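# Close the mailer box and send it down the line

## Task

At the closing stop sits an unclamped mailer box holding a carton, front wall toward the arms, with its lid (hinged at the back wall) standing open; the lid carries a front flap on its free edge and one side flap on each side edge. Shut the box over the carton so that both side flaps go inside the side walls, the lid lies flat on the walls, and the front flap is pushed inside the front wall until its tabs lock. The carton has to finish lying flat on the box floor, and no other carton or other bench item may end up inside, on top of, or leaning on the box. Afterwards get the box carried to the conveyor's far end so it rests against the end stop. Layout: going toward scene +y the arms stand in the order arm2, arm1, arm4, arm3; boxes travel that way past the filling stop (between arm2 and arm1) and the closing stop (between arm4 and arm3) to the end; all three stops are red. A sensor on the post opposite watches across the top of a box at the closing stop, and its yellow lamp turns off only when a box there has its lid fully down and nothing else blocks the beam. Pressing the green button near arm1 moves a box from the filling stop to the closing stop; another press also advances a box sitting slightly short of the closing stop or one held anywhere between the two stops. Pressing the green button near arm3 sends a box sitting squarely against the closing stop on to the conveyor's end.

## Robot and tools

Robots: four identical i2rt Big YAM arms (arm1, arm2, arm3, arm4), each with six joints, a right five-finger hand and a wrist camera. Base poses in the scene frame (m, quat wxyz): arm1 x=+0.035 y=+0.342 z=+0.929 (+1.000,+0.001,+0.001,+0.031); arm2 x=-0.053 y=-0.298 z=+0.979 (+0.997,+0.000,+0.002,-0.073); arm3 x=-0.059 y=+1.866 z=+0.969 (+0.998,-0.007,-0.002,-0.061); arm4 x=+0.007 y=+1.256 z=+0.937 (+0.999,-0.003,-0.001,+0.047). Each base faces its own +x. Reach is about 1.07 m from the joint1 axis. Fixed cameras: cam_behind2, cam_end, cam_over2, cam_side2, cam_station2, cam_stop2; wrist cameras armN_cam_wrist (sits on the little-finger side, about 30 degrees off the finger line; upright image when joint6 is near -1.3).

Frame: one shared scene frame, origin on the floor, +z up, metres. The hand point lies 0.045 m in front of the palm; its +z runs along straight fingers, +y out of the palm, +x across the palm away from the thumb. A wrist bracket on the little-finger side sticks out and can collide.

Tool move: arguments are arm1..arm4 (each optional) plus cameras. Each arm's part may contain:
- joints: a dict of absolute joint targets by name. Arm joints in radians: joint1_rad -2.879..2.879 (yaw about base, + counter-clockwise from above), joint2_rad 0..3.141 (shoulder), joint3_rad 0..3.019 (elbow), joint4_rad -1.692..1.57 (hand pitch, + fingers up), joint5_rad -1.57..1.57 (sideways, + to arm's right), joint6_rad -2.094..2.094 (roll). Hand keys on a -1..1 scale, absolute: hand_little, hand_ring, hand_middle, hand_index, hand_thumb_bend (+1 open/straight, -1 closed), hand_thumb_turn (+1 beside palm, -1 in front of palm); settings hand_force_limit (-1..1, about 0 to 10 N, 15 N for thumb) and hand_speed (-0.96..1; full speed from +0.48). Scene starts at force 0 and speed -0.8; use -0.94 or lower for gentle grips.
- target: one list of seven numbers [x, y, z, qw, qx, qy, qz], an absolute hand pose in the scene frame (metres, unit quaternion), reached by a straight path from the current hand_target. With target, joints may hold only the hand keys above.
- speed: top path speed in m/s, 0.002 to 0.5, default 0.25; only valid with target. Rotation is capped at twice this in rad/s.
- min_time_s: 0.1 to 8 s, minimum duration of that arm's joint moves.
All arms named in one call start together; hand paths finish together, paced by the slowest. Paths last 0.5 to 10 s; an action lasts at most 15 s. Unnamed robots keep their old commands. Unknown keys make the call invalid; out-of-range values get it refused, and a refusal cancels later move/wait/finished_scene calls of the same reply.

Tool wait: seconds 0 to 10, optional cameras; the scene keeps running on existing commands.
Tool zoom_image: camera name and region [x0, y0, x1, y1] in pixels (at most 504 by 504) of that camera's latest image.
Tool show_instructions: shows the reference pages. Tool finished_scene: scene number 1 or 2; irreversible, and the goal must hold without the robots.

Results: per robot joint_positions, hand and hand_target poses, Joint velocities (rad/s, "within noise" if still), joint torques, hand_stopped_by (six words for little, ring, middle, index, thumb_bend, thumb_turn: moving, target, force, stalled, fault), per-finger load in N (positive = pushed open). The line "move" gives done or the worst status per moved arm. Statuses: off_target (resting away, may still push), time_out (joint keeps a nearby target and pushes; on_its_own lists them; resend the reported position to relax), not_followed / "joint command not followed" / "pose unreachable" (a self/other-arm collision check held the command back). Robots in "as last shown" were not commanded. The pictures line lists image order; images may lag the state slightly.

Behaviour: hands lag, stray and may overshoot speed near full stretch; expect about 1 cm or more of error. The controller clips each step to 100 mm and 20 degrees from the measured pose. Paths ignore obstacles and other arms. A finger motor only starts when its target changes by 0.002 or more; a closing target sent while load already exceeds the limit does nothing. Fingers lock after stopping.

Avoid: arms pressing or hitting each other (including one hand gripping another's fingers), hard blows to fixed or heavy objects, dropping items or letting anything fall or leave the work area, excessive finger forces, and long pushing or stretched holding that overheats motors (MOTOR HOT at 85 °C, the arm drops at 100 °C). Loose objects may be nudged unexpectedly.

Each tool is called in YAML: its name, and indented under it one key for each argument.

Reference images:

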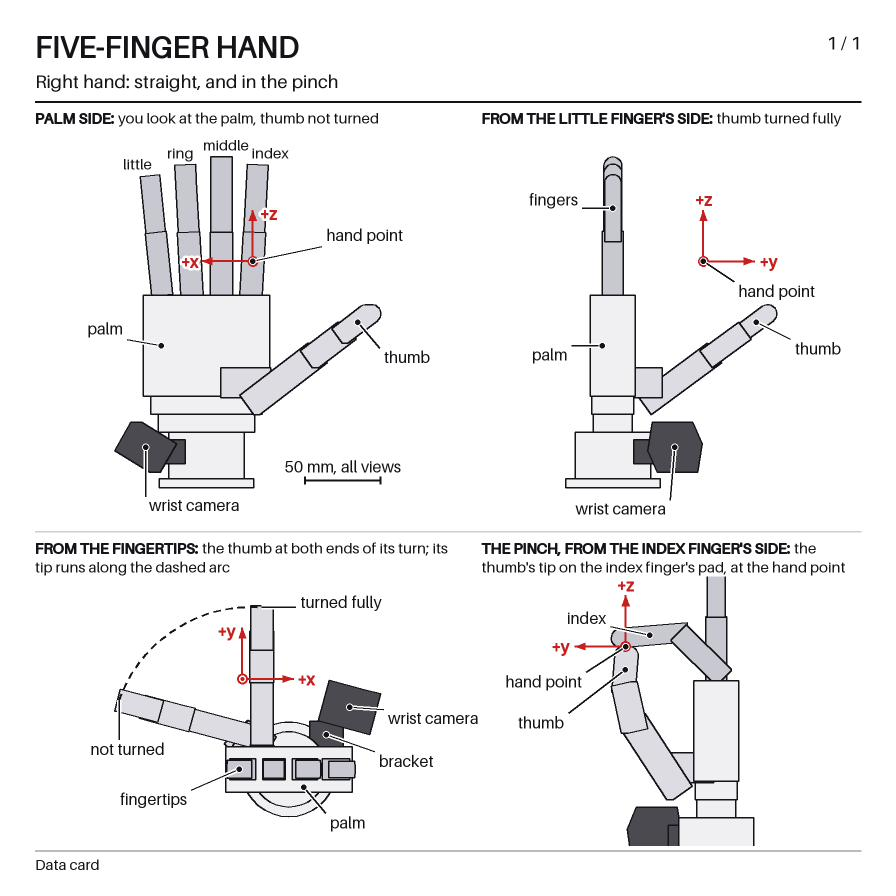

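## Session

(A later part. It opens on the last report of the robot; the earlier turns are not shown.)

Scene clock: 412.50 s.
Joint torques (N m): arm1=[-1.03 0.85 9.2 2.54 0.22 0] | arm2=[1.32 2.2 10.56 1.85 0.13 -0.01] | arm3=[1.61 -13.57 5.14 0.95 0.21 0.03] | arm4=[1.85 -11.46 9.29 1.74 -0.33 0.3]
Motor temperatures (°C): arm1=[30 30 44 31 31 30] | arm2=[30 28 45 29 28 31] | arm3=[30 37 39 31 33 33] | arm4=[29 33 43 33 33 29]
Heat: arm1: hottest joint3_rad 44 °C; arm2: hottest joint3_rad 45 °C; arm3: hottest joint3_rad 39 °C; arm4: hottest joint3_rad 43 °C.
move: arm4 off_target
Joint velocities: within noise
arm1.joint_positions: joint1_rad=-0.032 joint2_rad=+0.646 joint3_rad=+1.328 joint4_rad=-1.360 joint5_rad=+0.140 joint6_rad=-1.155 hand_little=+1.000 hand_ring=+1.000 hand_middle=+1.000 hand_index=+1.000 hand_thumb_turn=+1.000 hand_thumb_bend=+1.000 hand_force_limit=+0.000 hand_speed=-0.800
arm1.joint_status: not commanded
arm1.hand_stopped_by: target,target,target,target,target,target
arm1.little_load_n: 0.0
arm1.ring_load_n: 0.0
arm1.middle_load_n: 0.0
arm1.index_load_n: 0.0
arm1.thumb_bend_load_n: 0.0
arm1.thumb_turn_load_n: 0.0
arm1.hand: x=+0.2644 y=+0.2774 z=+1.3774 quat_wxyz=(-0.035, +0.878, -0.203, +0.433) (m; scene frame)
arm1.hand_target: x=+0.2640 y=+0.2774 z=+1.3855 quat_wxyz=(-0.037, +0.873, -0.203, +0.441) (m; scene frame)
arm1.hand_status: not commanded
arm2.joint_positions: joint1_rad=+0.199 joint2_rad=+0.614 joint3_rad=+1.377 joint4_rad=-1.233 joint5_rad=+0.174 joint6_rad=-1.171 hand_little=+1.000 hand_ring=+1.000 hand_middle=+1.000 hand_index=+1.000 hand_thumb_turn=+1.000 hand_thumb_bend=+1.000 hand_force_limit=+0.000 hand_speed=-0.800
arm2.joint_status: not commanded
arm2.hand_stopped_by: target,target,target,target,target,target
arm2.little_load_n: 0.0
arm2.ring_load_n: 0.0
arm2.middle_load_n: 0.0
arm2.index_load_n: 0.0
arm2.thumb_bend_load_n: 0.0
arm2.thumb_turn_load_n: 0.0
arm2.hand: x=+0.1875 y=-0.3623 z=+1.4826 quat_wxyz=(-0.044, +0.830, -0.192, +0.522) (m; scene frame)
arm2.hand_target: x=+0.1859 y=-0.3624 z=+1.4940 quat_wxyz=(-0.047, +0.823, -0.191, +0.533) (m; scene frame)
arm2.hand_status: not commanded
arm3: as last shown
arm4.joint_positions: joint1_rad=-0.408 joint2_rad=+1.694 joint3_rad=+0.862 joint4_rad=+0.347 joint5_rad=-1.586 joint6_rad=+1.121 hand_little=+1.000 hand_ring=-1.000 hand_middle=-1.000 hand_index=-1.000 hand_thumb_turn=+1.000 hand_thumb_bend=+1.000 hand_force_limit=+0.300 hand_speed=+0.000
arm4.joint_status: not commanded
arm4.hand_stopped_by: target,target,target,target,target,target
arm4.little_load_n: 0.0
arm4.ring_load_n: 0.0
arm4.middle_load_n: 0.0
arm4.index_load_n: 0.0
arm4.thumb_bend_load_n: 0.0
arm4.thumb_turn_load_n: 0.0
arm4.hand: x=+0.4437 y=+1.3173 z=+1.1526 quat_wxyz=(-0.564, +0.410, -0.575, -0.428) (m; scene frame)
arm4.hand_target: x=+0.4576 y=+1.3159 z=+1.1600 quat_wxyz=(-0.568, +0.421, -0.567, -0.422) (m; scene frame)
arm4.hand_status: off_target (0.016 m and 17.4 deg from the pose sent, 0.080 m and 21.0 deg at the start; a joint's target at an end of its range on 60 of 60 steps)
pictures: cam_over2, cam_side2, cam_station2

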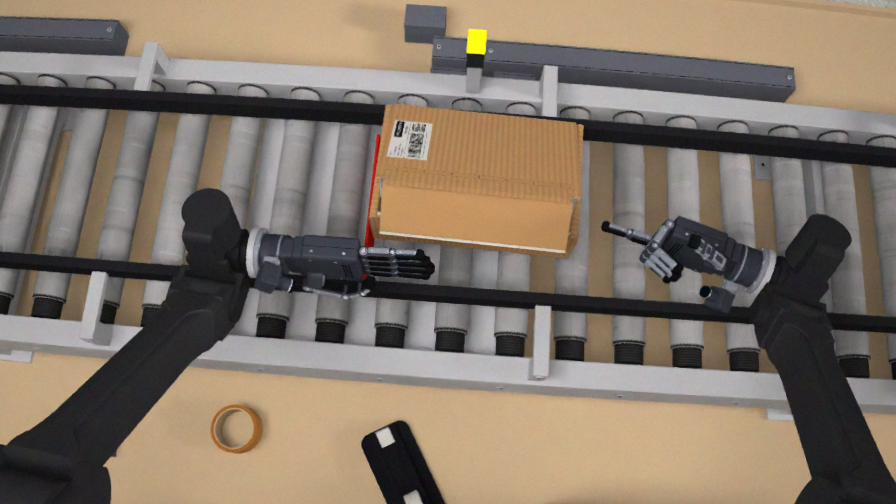

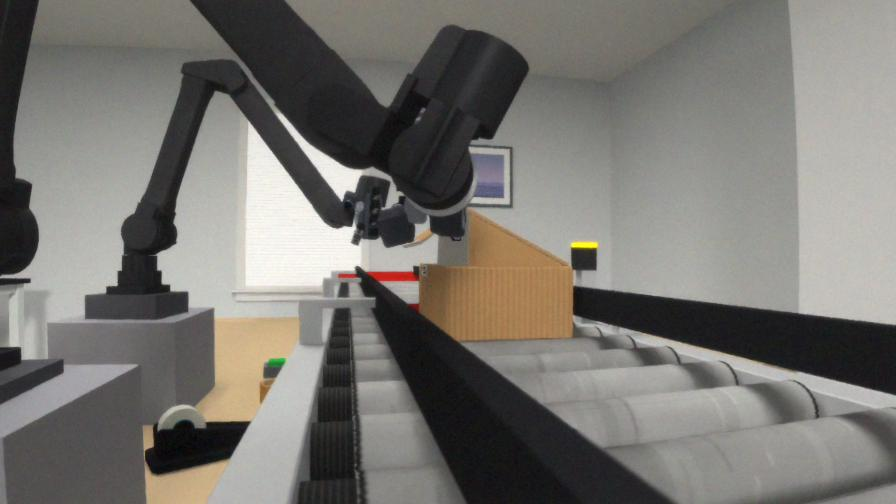

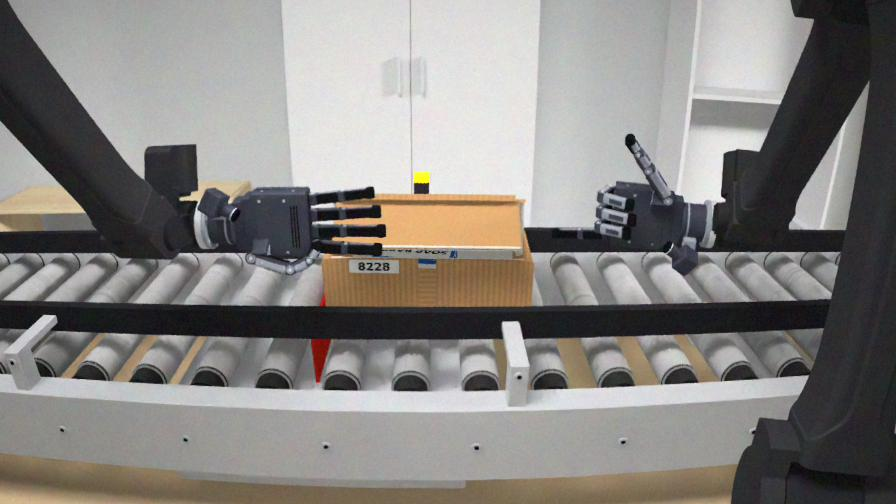

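move:
  arm4: {"target": [0.462, 1.380, 1.158, 0.5, -0.5, 0.5, 0.5], "speed": 0.1}
  cameras: ["cam_side2","cam_over2","cam_station2","cam_stop2"]

zoom_image:
  camera: "cam_over2"
  region: [450, 120, 710, 320]

zoom_image:
  camera: "cam_side2"
  region: [330, 160, 590, 320]

zoom_image:
  camera: "cam_station2"
  region: [300, 150, 560, 320]

Scene clock: 414.93 s.
Joint torques (N m): arm1=[-0.97 0.91 9.18 2.52 0.21 0.01] | arm2=[1.38 2.2 10.56 1.95 0.12 -0.01] | arm3=[1.55 -13.45 5.09 0.91 0.21 0.01] | arm4=[2.02 -11.99 9.18 1.61 -0.38 0.25]
Motor temperatures (°C): arm1=[30 30 44 31 31 30] | arm2=[30 28 45 29 28 31] | arm3=[30 37 39 31 33 33] | arm4=[29 33 43 33 33 29]
Heat: arm1: hottest joint3_rad 44 °C; arm2: hottest joint3_rad 45 °C; arm3: hottest joint3_rad 39 °C; arm4: hottest joint3_rad 43 °C.
move: arm4 off_target
Joint velocities: within noise
arm1, arm2, arm3: as last shown
arm4.joint_positions: joint1_rad=-0.255 joint2_rad=+1.735 joint3_rad=+0.913 joint4_rad=+0.347 joint5_rad=-1.586 joint6_rad=+1.132 hand_little=+1.000 hand_ring=-1.000 hand_middle=-1.000 hand_index=-1.000 hand_thumb_turn=+1.000 hand_thumb_bend=+1.000 hand_force_limit=+0.300 hand_speed=+0.000
arm4.joint_status: not commanded
arm4.hand_stopped_by: target,target,target,target,target,target
arm4.little_load_n: 0.0
arm4.ring_load_n: 0.0
arm4.middle_load_n: 0.0
arm4.index_load_n: 0.0
arm4.thumb_bend_load_n: 0.0
arm4.thumb_turn_load_n: -0.5
arm4.hand: x=+0.4472 y=+1.3806 z=+1.1507 quat_wxyz=(-0.529, +0.453, -0.542, -0.471) (m; scene frame)
arm4.hand_target: x=+0.4614 y=+1.3806 z=+1.1580 quat_wxyz=(-0.535, +0.463, -0.534, -0.463) (m; scene frame)
arm4.hand_status: off_target (0.016 m and 8.7 deg from the pose sent, 0.066 m and 17.4 deg at the start; a joint's target at an end of its range on 61 of 61 steps)
pictures: cam_over2, cam_side2, cam_station2, cam_stop2

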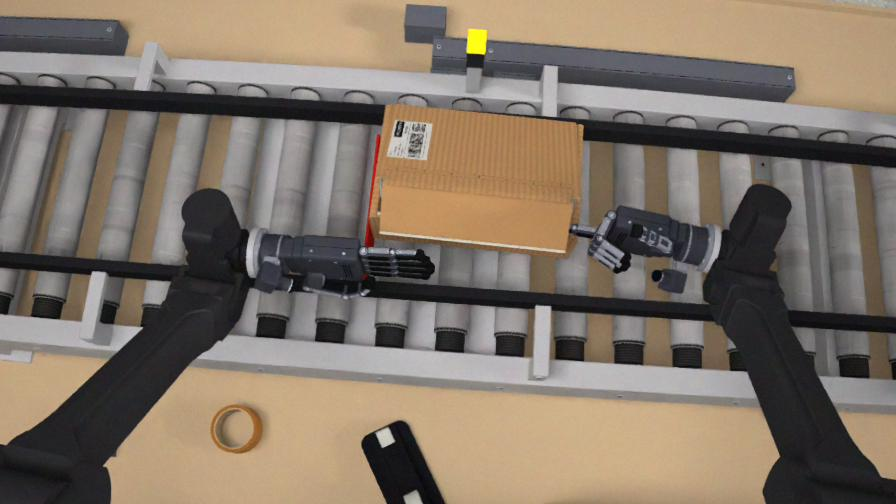

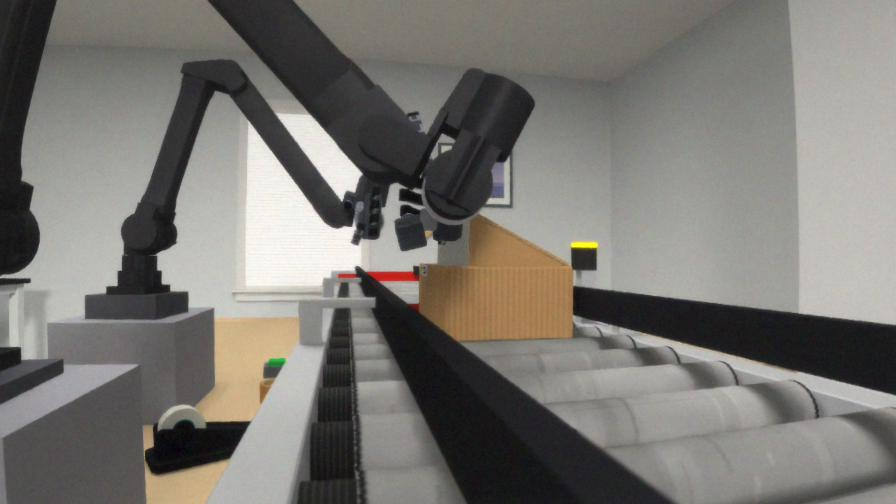

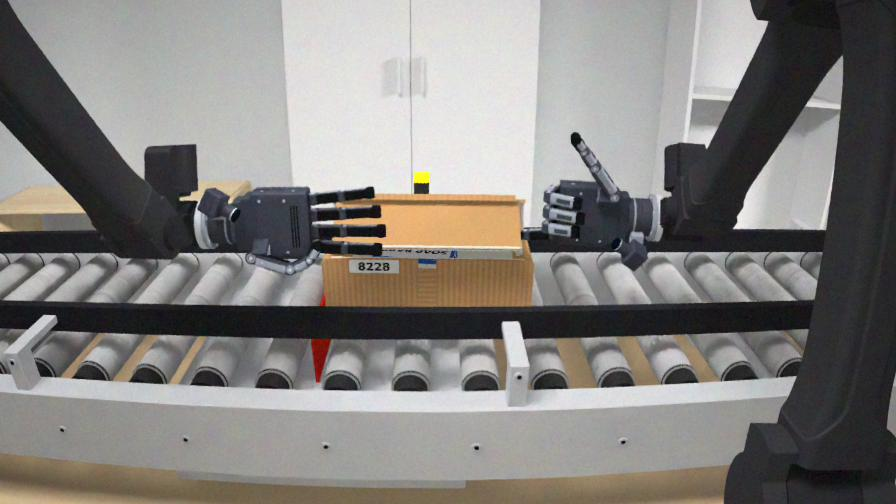

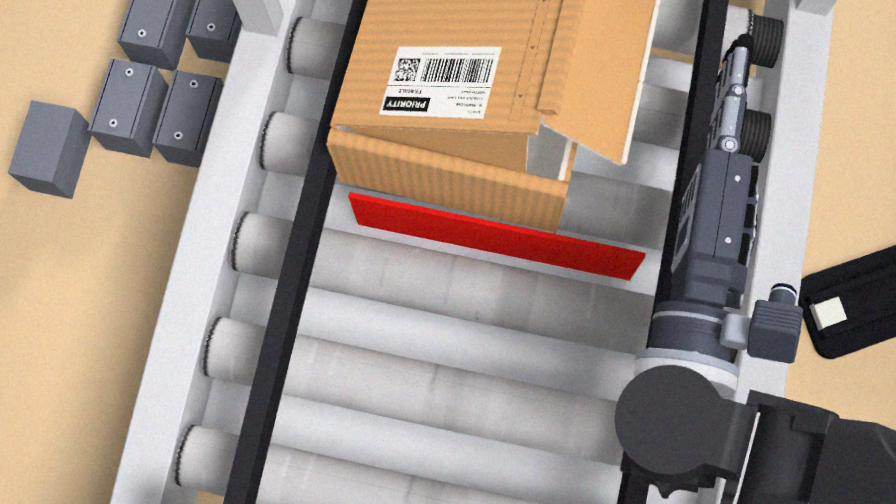

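Scaled by 1.938 from the camera's 896x504 image, which has a finer 1280x720 frame.

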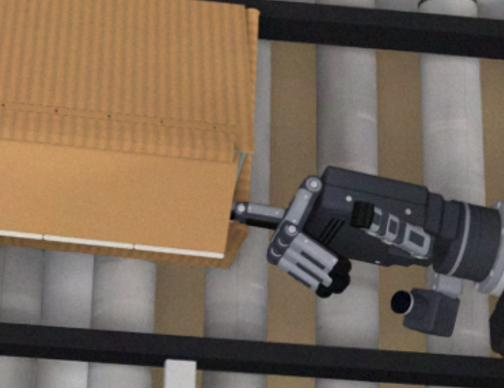

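Scaled by 1.938 from the camera's 896x504 image, which has a finer 1280x720 frame.

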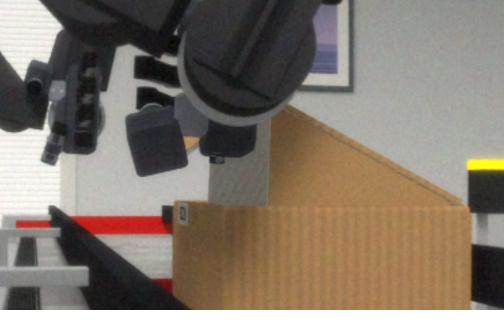

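Scaled by 1.938 from the camera's 896x504 image, which has a finer 1280x720 frame.

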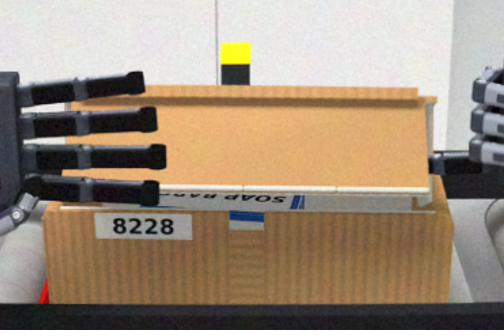

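move:
  arm4: {"target": [0.474, 1.415, 1.160, 0.5, -0.5, 0.5, 0.5], "speed": 0.08}
  cameras: ["cam_side2","cam_over2","cam_station2","cam_stop2"]

zoom_image:
  camera: "cam_over2"
  region: [450, 120, 710, 320]

zoom_image:
  camera: "cam_side2"
  region: [330, 160, 590, 320]

zoom_image:
  camera: "cam_station2"
  region: [300, 150, 560, 320]

Scene clock: 417.43 s.
Joint torques (N m): arm1=[-0.97 0.85 9.2 2.54 0.21 0.01] | arm2=[1.32 2.26 10.51 1.99 0.11 -0.02] | arm3=[1.38 -13.51 5.09 0.94 0.21 0.02] | arm4=[1.73 -12.92 9.57 1.51 -0.37 0.26]
Motor temperatures (°C): arm1=[30 30 44 31 31 30] | arm2=[30 28 45 29 28 31] | arm3=[30 37 39 31 33 33] | arm4=[29 33 43 33 33 29]
Heat: arm1: hottest joint3_rad 44 °C; arm2: hottest joint3_rad 45 °C; arm3: hottest joint3_rad 39 °C; arm4: hottest joint3_rad 43 °C.
move: arm4 off_target
Joint velocities: within noise
arm1, arm2: as last shown
arm3.joint_positions: joint1_rad=+0.045 joint2_rad=+1.844 joint3_rad=+0.936 joint4_rad=+0.725 joint5_rad=+1.500 joint6_rad=-1.422 hand_little=+1.000 hand_ring=+1.000 hand_middle=+1.000 hand_index=+1.000 hand_thumb_turn=+1.000 hand_thumb_bend=-0.900 hand_force_limit=+0.300 hand_speed=+0.000
arm3.joint_status: not commanded
arm3.hand_stopped_by: target,target,target,target,target,target
arm3.little_load_n: 0.0
arm3.ring_load_n: 0.0
arm3.middle_load_n: 0.0
arm3.index_load_n: 0.0
arm3.thumb_bend_load_n: 0.0
arm3.thumb_turn_load_n: 0.0
arm3.hand: x=+0.3743 y=+1.6353 z=+1.1039 quat_wxyz=(+0.510, +0.506, -0.494, +0.490) (m; scene frame)
arm3.hand_target: x=+0.3750 y=+1.6399 z=+1.1099 quat_wxyz=(+0.501, +0.499, -0.499, +0.501) (m; scene frame)
arm3.hand_status: not commanded
arm4.joint_positions: joint1_rad=-0.177 joint2_rad=+1.779 joint3_rad=+0.981 joint4_rad=+0.347 joint5_rad=-1.586 joint6_rad=+1.152 hand_little=+1.000 hand_ring=-1.000 hand_middle=-1.000 hand_index=-1.000 hand_thumb_turn=+1.000 hand_thumb_bend=+1.000 hand_force_limit=+0.300 hand_speed=+0.000
arm4.joint_status: not commanded
arm4.hand_stopped_by: target,target,target,target,target,target
arm4.little_load_n: 0.0
arm4.ring_load_n: 0.0
arm4.middle_load_n: 0.0
arm4.index_load_n: 0.0
arm4.thumb_bend_load_n: 0.0
arm4.thumb_turn_load_n: 0.0
arm4.hand: x=+0.4592 y=+1.4127 z=+1.1520 quat_wxyz=(-0.510, +0.474, -0.524, -0.490) (m; scene frame)
arm4.hand_target: x=+0.4732 y=+1.4154 z=+1.1600 quat_wxyz=(-0.515, +0.484, -0.515, -0.485) (m; scene frame)
arm4.hand_status: off_target (0.017 m and 4.3 deg from the pose sent, 0.045 m and 8.7 deg at the start; a joint's target at an end of its range on 42 of 42 steps)
pictures: cam_over2, cam_side2, cam_station2, cam_stop2

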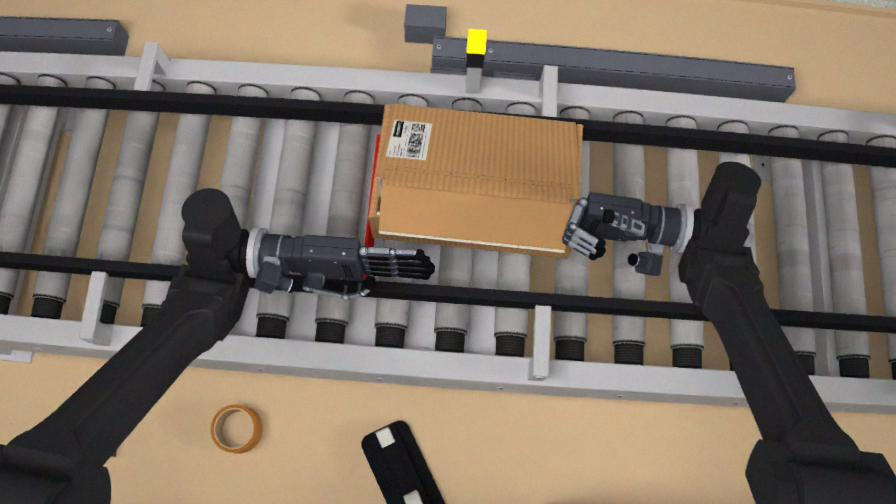

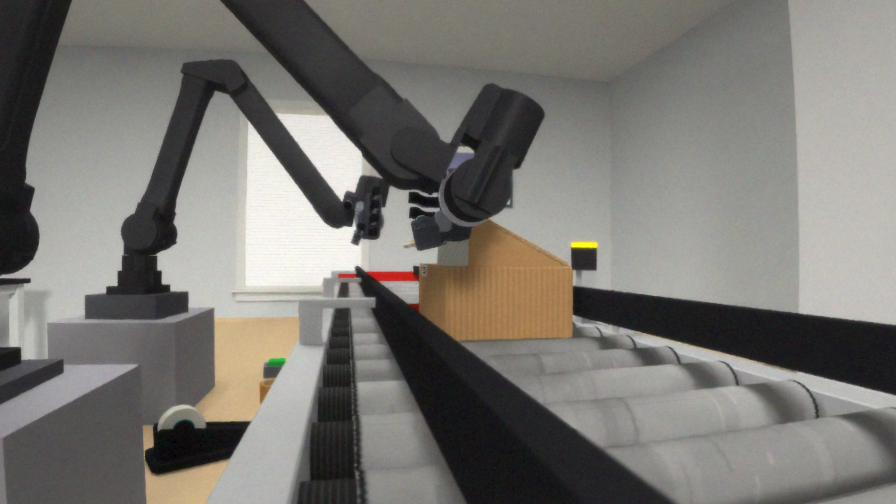

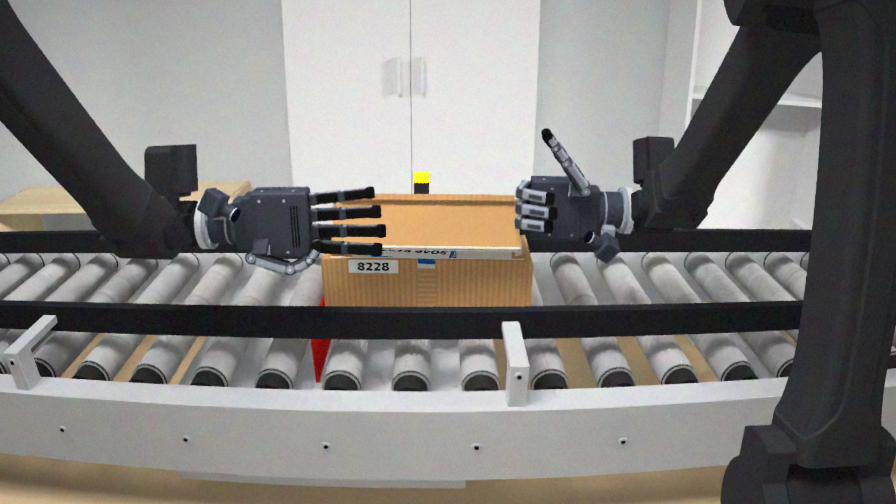

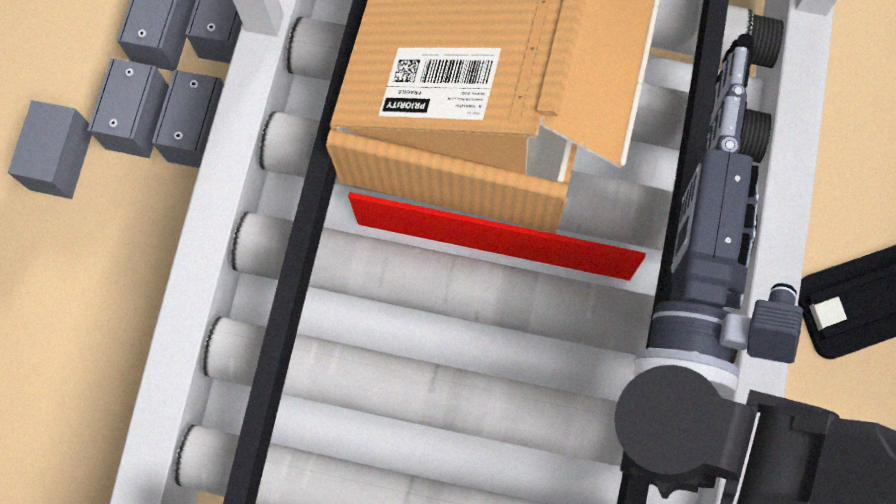

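Scaled by 1.938 from the camera's 896x504 image, which has a finer 1280x720 frame.

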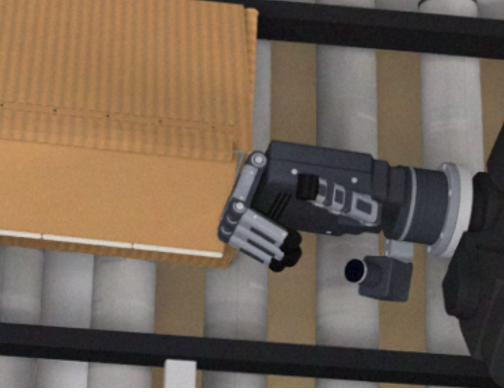

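Scaled by 1.938 from the camera's 896x504 image, which has a finer 1280x720 frame.

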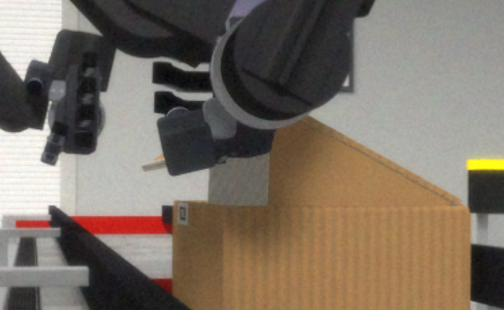

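Scaled by 1.938 from the camera's 896x504 image, which has a finer 1280x720 frame.

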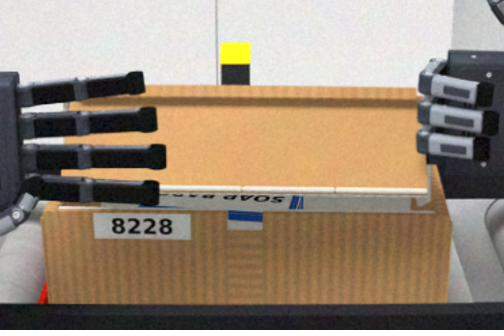

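move:
  arm4: {"target": [0.474, 1.417, 1.190, 0.5, -0.5, 0.5, 0.5], "speed": 0.06}
  cameras: ["cam_side2","cam_over2","cam_station2","cam_stop2"]

zoom_image:
  camera: "cam_side2"
  region: [330, 160, 590, 320]

zoom_image:
  camera: "cam_station2"
  region: [300, 150, 560, 320]

Scene clock: 419.07 s.
Joint torques (N m): arm1=[-1.03 0.91 9.2 2.55 0.21 0.01] | arm2=[1.55 2.32 10.56 1.89 0.11 -0.01] | arm3=[1.67 -13.39 5.08 0.91 0.21 0.02] | arm4=[2.43 -15.74 9.99 1.72 -0.32 0.23]
Motor temperatures (°C): arm1=[30 30 44 31 31 30] | arm2=[30 28 45 29 28 31] | arm3=[30 37 39 31 33 33] | arm4=[29 34 43 33 33 29]
Heat: arm1: hottest joint3_rad 44 °C; arm2: hottest joint3_rad 45 °C; arm3: hottest joint3_rad 39 °C; arm4: hottest joint3_rad 43 °C.
move: arm4 off_target
Joint velocities: within noise
arm1, arm2, arm3: as last shown
arm4.joint_positions: joint1_rad=-0.175 joint2_rad=+1.766 joint3_rad=+0.993 joint4_rad=+0.339 joint5_rad=-1.586 joint6_rad=+1.212 hand_little=+1.000 hand_ring=-1.000 hand_middle=-1.000 hand_index=-1.000 hand_thumb_turn=+1.000 hand_thumb_bend=+1.000 hand_force_limit=+0.300 hand_speed=+0.000
arm4.joint_status: not commanded
arm4.hand_stopped_by: target,target,target,target,target,target
arm4.little_load_n: 0.0
arm4.ring_load_n: 0.0
arm4.middle_load_n: 0.0
arm4.index_load_n: 0.0
arm4.thumb_bend_load_n: 0.0
arm4.thumb_turn_load_n: 0.0
arm4.hand: x=+0.4629 y=+1.4133 z=+1.1642 quat_wxyz=(-0.499, +0.464, -0.533, -0.501) (m; scene frame)
arm4.hand_target: x=+0.4725 y=+1.4173 z=+1.1900 quat_wxyz=(-0.514, +0.486, -0.514, -0.486) (m; scene frame)
arm4.hand_status: off_target (0.028 m and 5.7 deg from the pose sent, 0.041 m and 4.3 deg at the start; a joint's target at an end of its range on 41 of 41 steps)
pictures: cam_over2, cam_side2, cam_station2, cam_stop2

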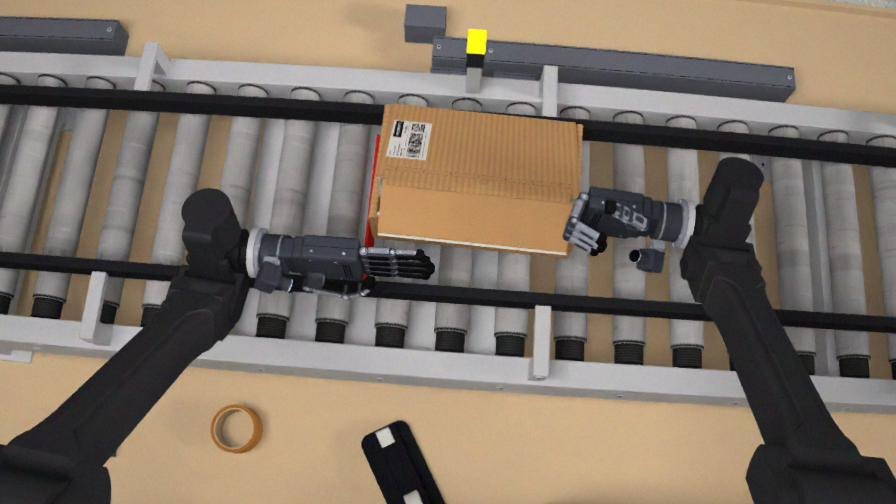

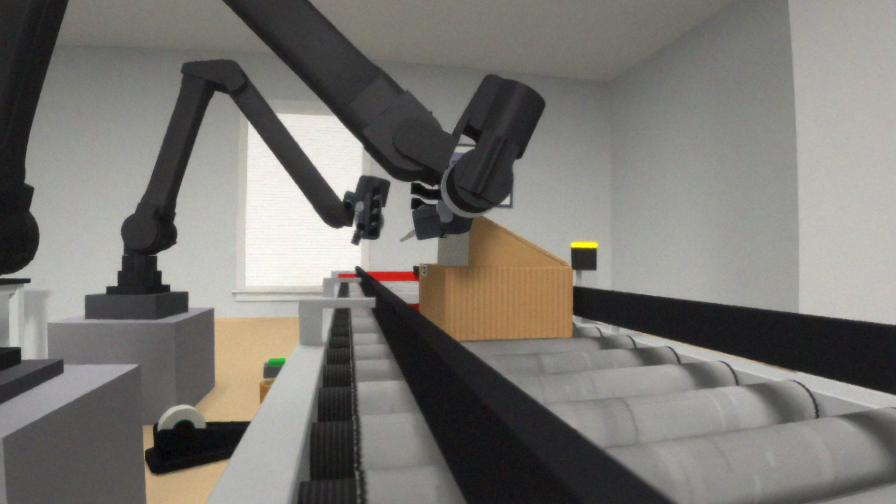

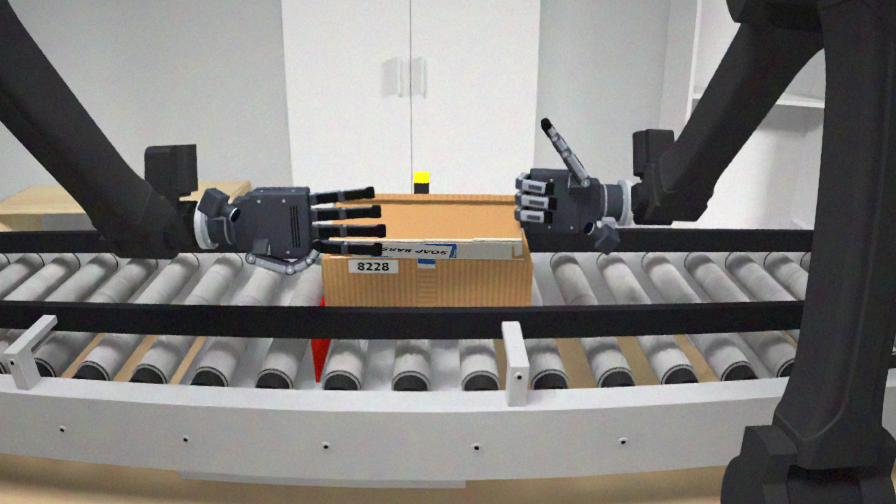

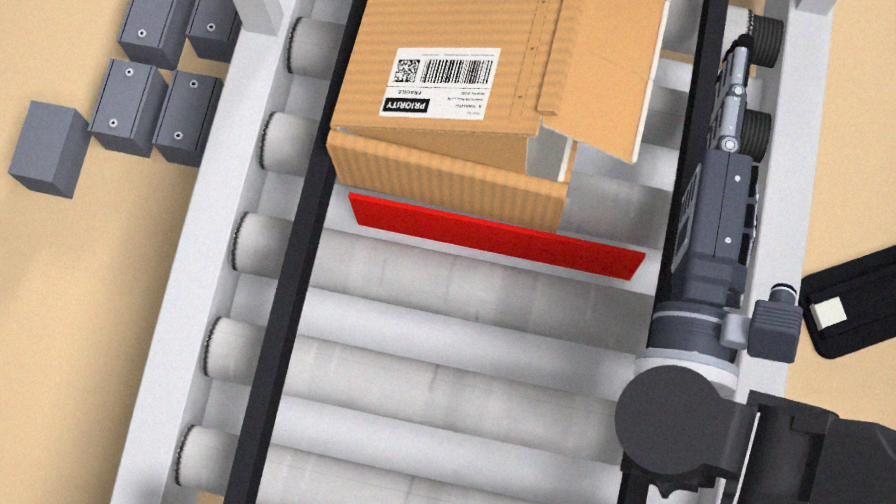

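Scaled by 1.938 from the camera's 896x504 image, which has a finer 1280x720 frame.

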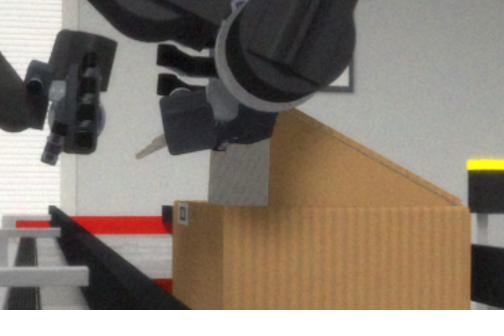

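Scaled by 1.938 from the camera's 896x504 image, which has a finer 1280x720 frame.

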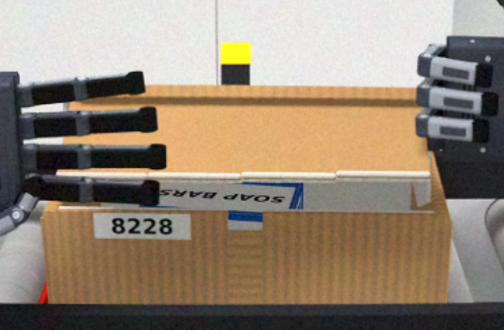

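move:
  arm4: {"target": [0.470, 1.417, 1.150, 0.5, -0.5, 0.5, 0.5], "speed": 0.08}

move:
  arm4: {"target": [0.494, 1.417, 1.155, 0.5, -0.5, 0.5, 0.5], "speed": 0.06}
  cameras: ["cam_side2","cam_over2","cam_station2"]

zoom_image:
  camera: "cam_over2"
  region: [450, 120, 710, 320]

zoom_image:
  camera: "cam_station2"
  region: [300, 150, 560, 320]

Scene clock: 420.53 s.
Joint torques (N m): arm1=[-1.03 0.91 9.22 2.52 0.21 0] | arm2=[1.26 2.26 10.54 1.95 0.11 -0.04] | arm3=[1.61 -13.68 5.05 0.95 0.2 0.02] | arm4=[1.73 -12.16 7.75 1.73 -0.32 0.1]
Motor temperatures (°C): arm1=[30 30 44 31 31 30] | arm2=[30 28 45 29 28 31] | arm3=[30 37 39 31 33 33] | arm4=[29 34 43 33 33 29]
Heat: arm1: hottest joint3_rad 44 °C; arm2: hottest joint3_rad 45 °C; arm3: hottest joint3_rad 39 °C; arm4: hottest joint3_rad 43 °C.
move: arm4 off_target
Joint velocities: within noise
arm1, arm2, arm3: as last shown
arm2.middle_load_n: -0.5
arm4.joint_positions: joint1_rad=-0.174 joint2_rad=+1.790 joint3_rad=+0.993 joint4_rad=+0.392 joint5_rad=-1.586 joint6_rad=+1.186 hand_little=+1.000 hand_ring=-1.000 hand_middle=-1.000 hand_index=-1.000 hand_thumb_turn=+1.000 hand_thumb_bend=+1.000 hand_force_limit=+0.300 hand_speed=+0.000
arm4.joint_status: not commanded
arm4.hand_stopped_by: target,target,target,target,target,target
arm4.little_load_n: 0.0
arm4.ring_load_n: 0.0
arm4.middle_load_n: 0.0
arm4.index_load_n: 0.0
arm4.thumb_bend_load_n: 0.0
arm4.thumb_turn_load_n: 0.0
arm4.hand: x=+0.4639 y=+1.4134 z=+1.1530 quat_wxyz=(-0.513, +0.479, -0.520, -0.487) (m; scene frame)
arm4.hand_target: x=+0.4699 y=+1.4175 z=+1.1501 quat_wxyz=(-0.514, +0.486, -0.514, -0.486) (m; scene frame)
arm4.hand_status: off_target (0.008 m and 4.0 deg from the pose sent, 0.016 m and 5.6 deg at the start; a joint's target at an end of its range on 36 of 36 steps)
pictures: none

Scene clock: 421.63 s.
Joint torques (N m): arm1=[-1.08 0.91 9.2 2.54 0.21 0] | arm2=[1.38 2.2 10.56 1.95 0.11 0.01] | arm3=[1.61 -13.57 5.07 0.9 0.21 0.01] | arm4=[2.14 -13.04 9.81 1.46 -0.32 0.2]
Motor temperatures (°C): arm1=[30 30 44 31 31 30] | arm2=[30 28 45 29 28 31] | arm3=[30 37 39 31 33 33] | arm4=[29 34 43 33 33 29]
Heat: arm1: hottest joint3_rad 44 °C; arm2: hottest joint3_rad 45 °C; arm3: hottest joint3_rad 39 °C; arm4: hottest joint3_rad 43 °C.
move: arm4 off_target
Joint velocities: within noise
arm1, arm2, arm3: as last shown
arm2.middle_load_n: 0.0
arm2.index_load_n: 0.5
arm4.joint_positions: joint1_rad=-0.174 joint2_rad=+1.832 joint3_rad=+1.037 joint4_rad=+0.393 joint5_rad=-1.587 joint6_rad=+1.200 hand_little=+1.000 hand_ring=-1.000 hand_middle=-1.000 hand_index=-1.000 hand_thumb_turn=+1.000 hand_thumb_bend=+1.000 hand_force_limit=+0.300 hand_speed=+0.000
arm4.joint_status: not commanded
arm4.hand_stopped_by: target,target,target,target,target,target
arm4.little_load_n: 0.0
arm4.ring_load_n: -0.5
arm4.middle_load_n: 0.0
arm4.index_load_n: 0.0
arm4.thumb_bend_load_n: 0.0
arm4.thumb_turn_load_n: 0.0
arm4.hand: x=+0.4793 y=+1.4123 z=+1.1483 quat_wxyz=(-0.509, +0.476, -0.522, -0.491) (m; scene frame)
arm4.hand_target: x=+0.4932 y=+1.4175 z=+1.1550 quat_wxyz=(-0.513, +0.487, -0.513, -0.486) (m; scene frame)
arm4.hand_status: off_target (0.017 m and 4.0 deg from the pose sent, 0.030 m and 4.0 deg at the start; a joint's target at an end of its range on 33 of 33 steps)
pictures: cam_over2, cam_side2, cam_station2

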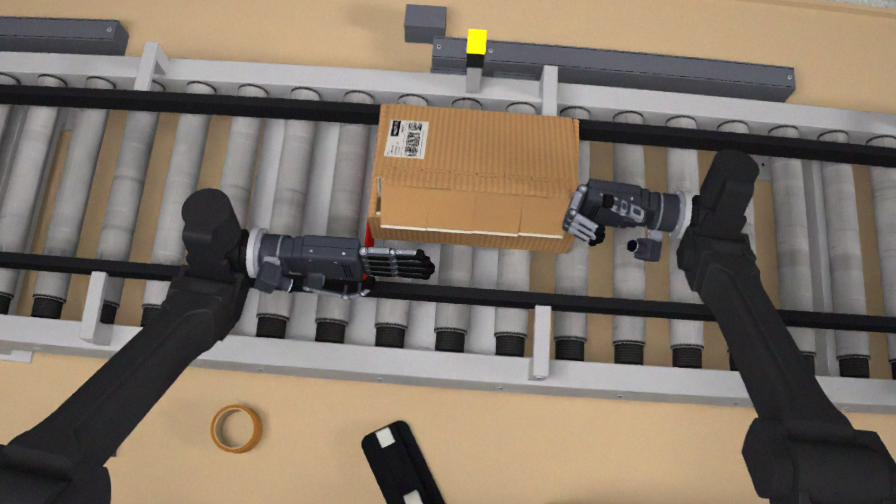

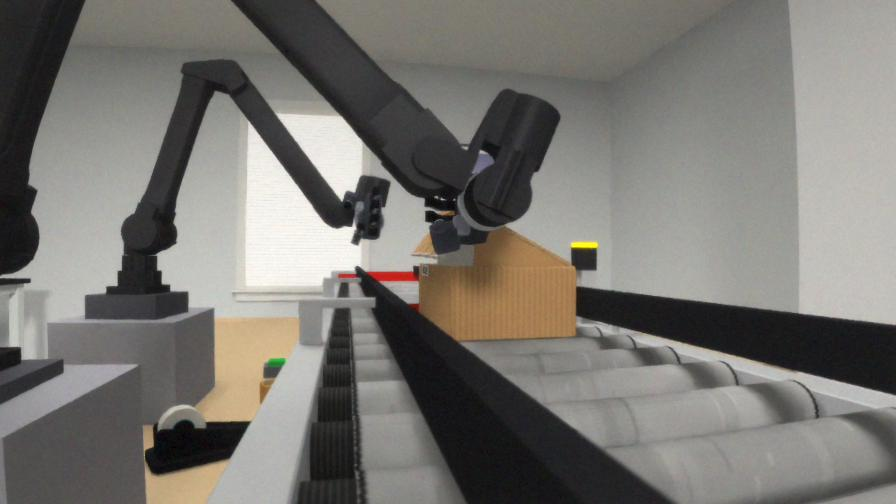

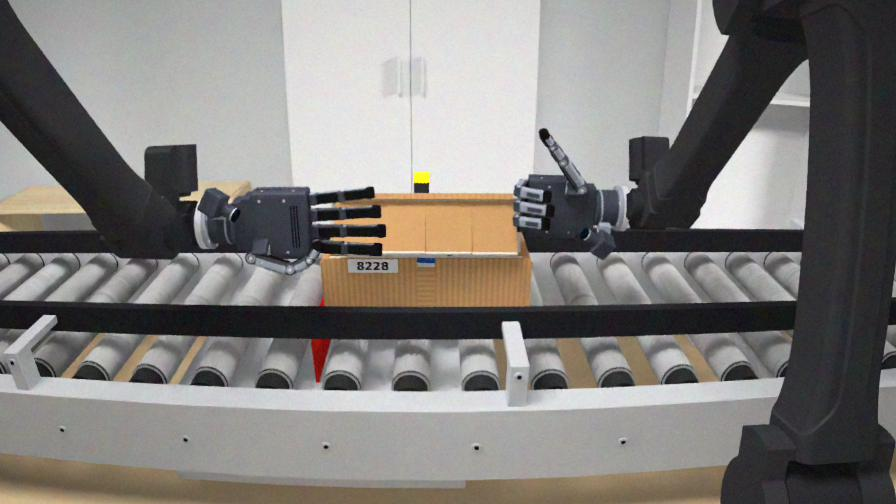

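Scaled by 1.938 from the camera's 896x504 image, which has a finer 1280x720 frame.

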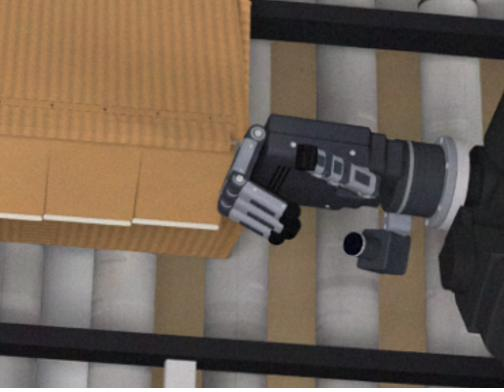

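Scaled by 1.938 from the camera's 896x504 image, which has a finer 1280x720 frame.

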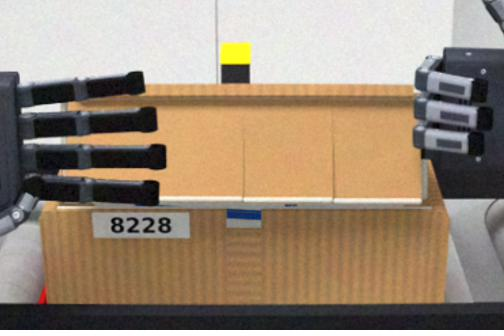

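zoom_image:
  camera: "cam_side2"
  region: [330, 160, 590, 320]

zoom_image:
  camera: "cam_over2"
  region: [350, 80, 610, 280]

Scaled by 1.938 from the camera's 896x504 image, which has a finer 1280x720 frame.

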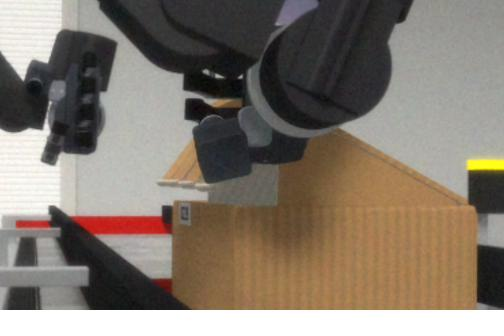

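Scaled by 1.938 from the camera's 896x504 image, which has a finer 1280x720 frame.

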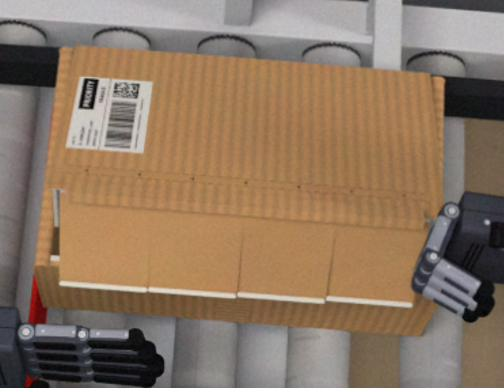

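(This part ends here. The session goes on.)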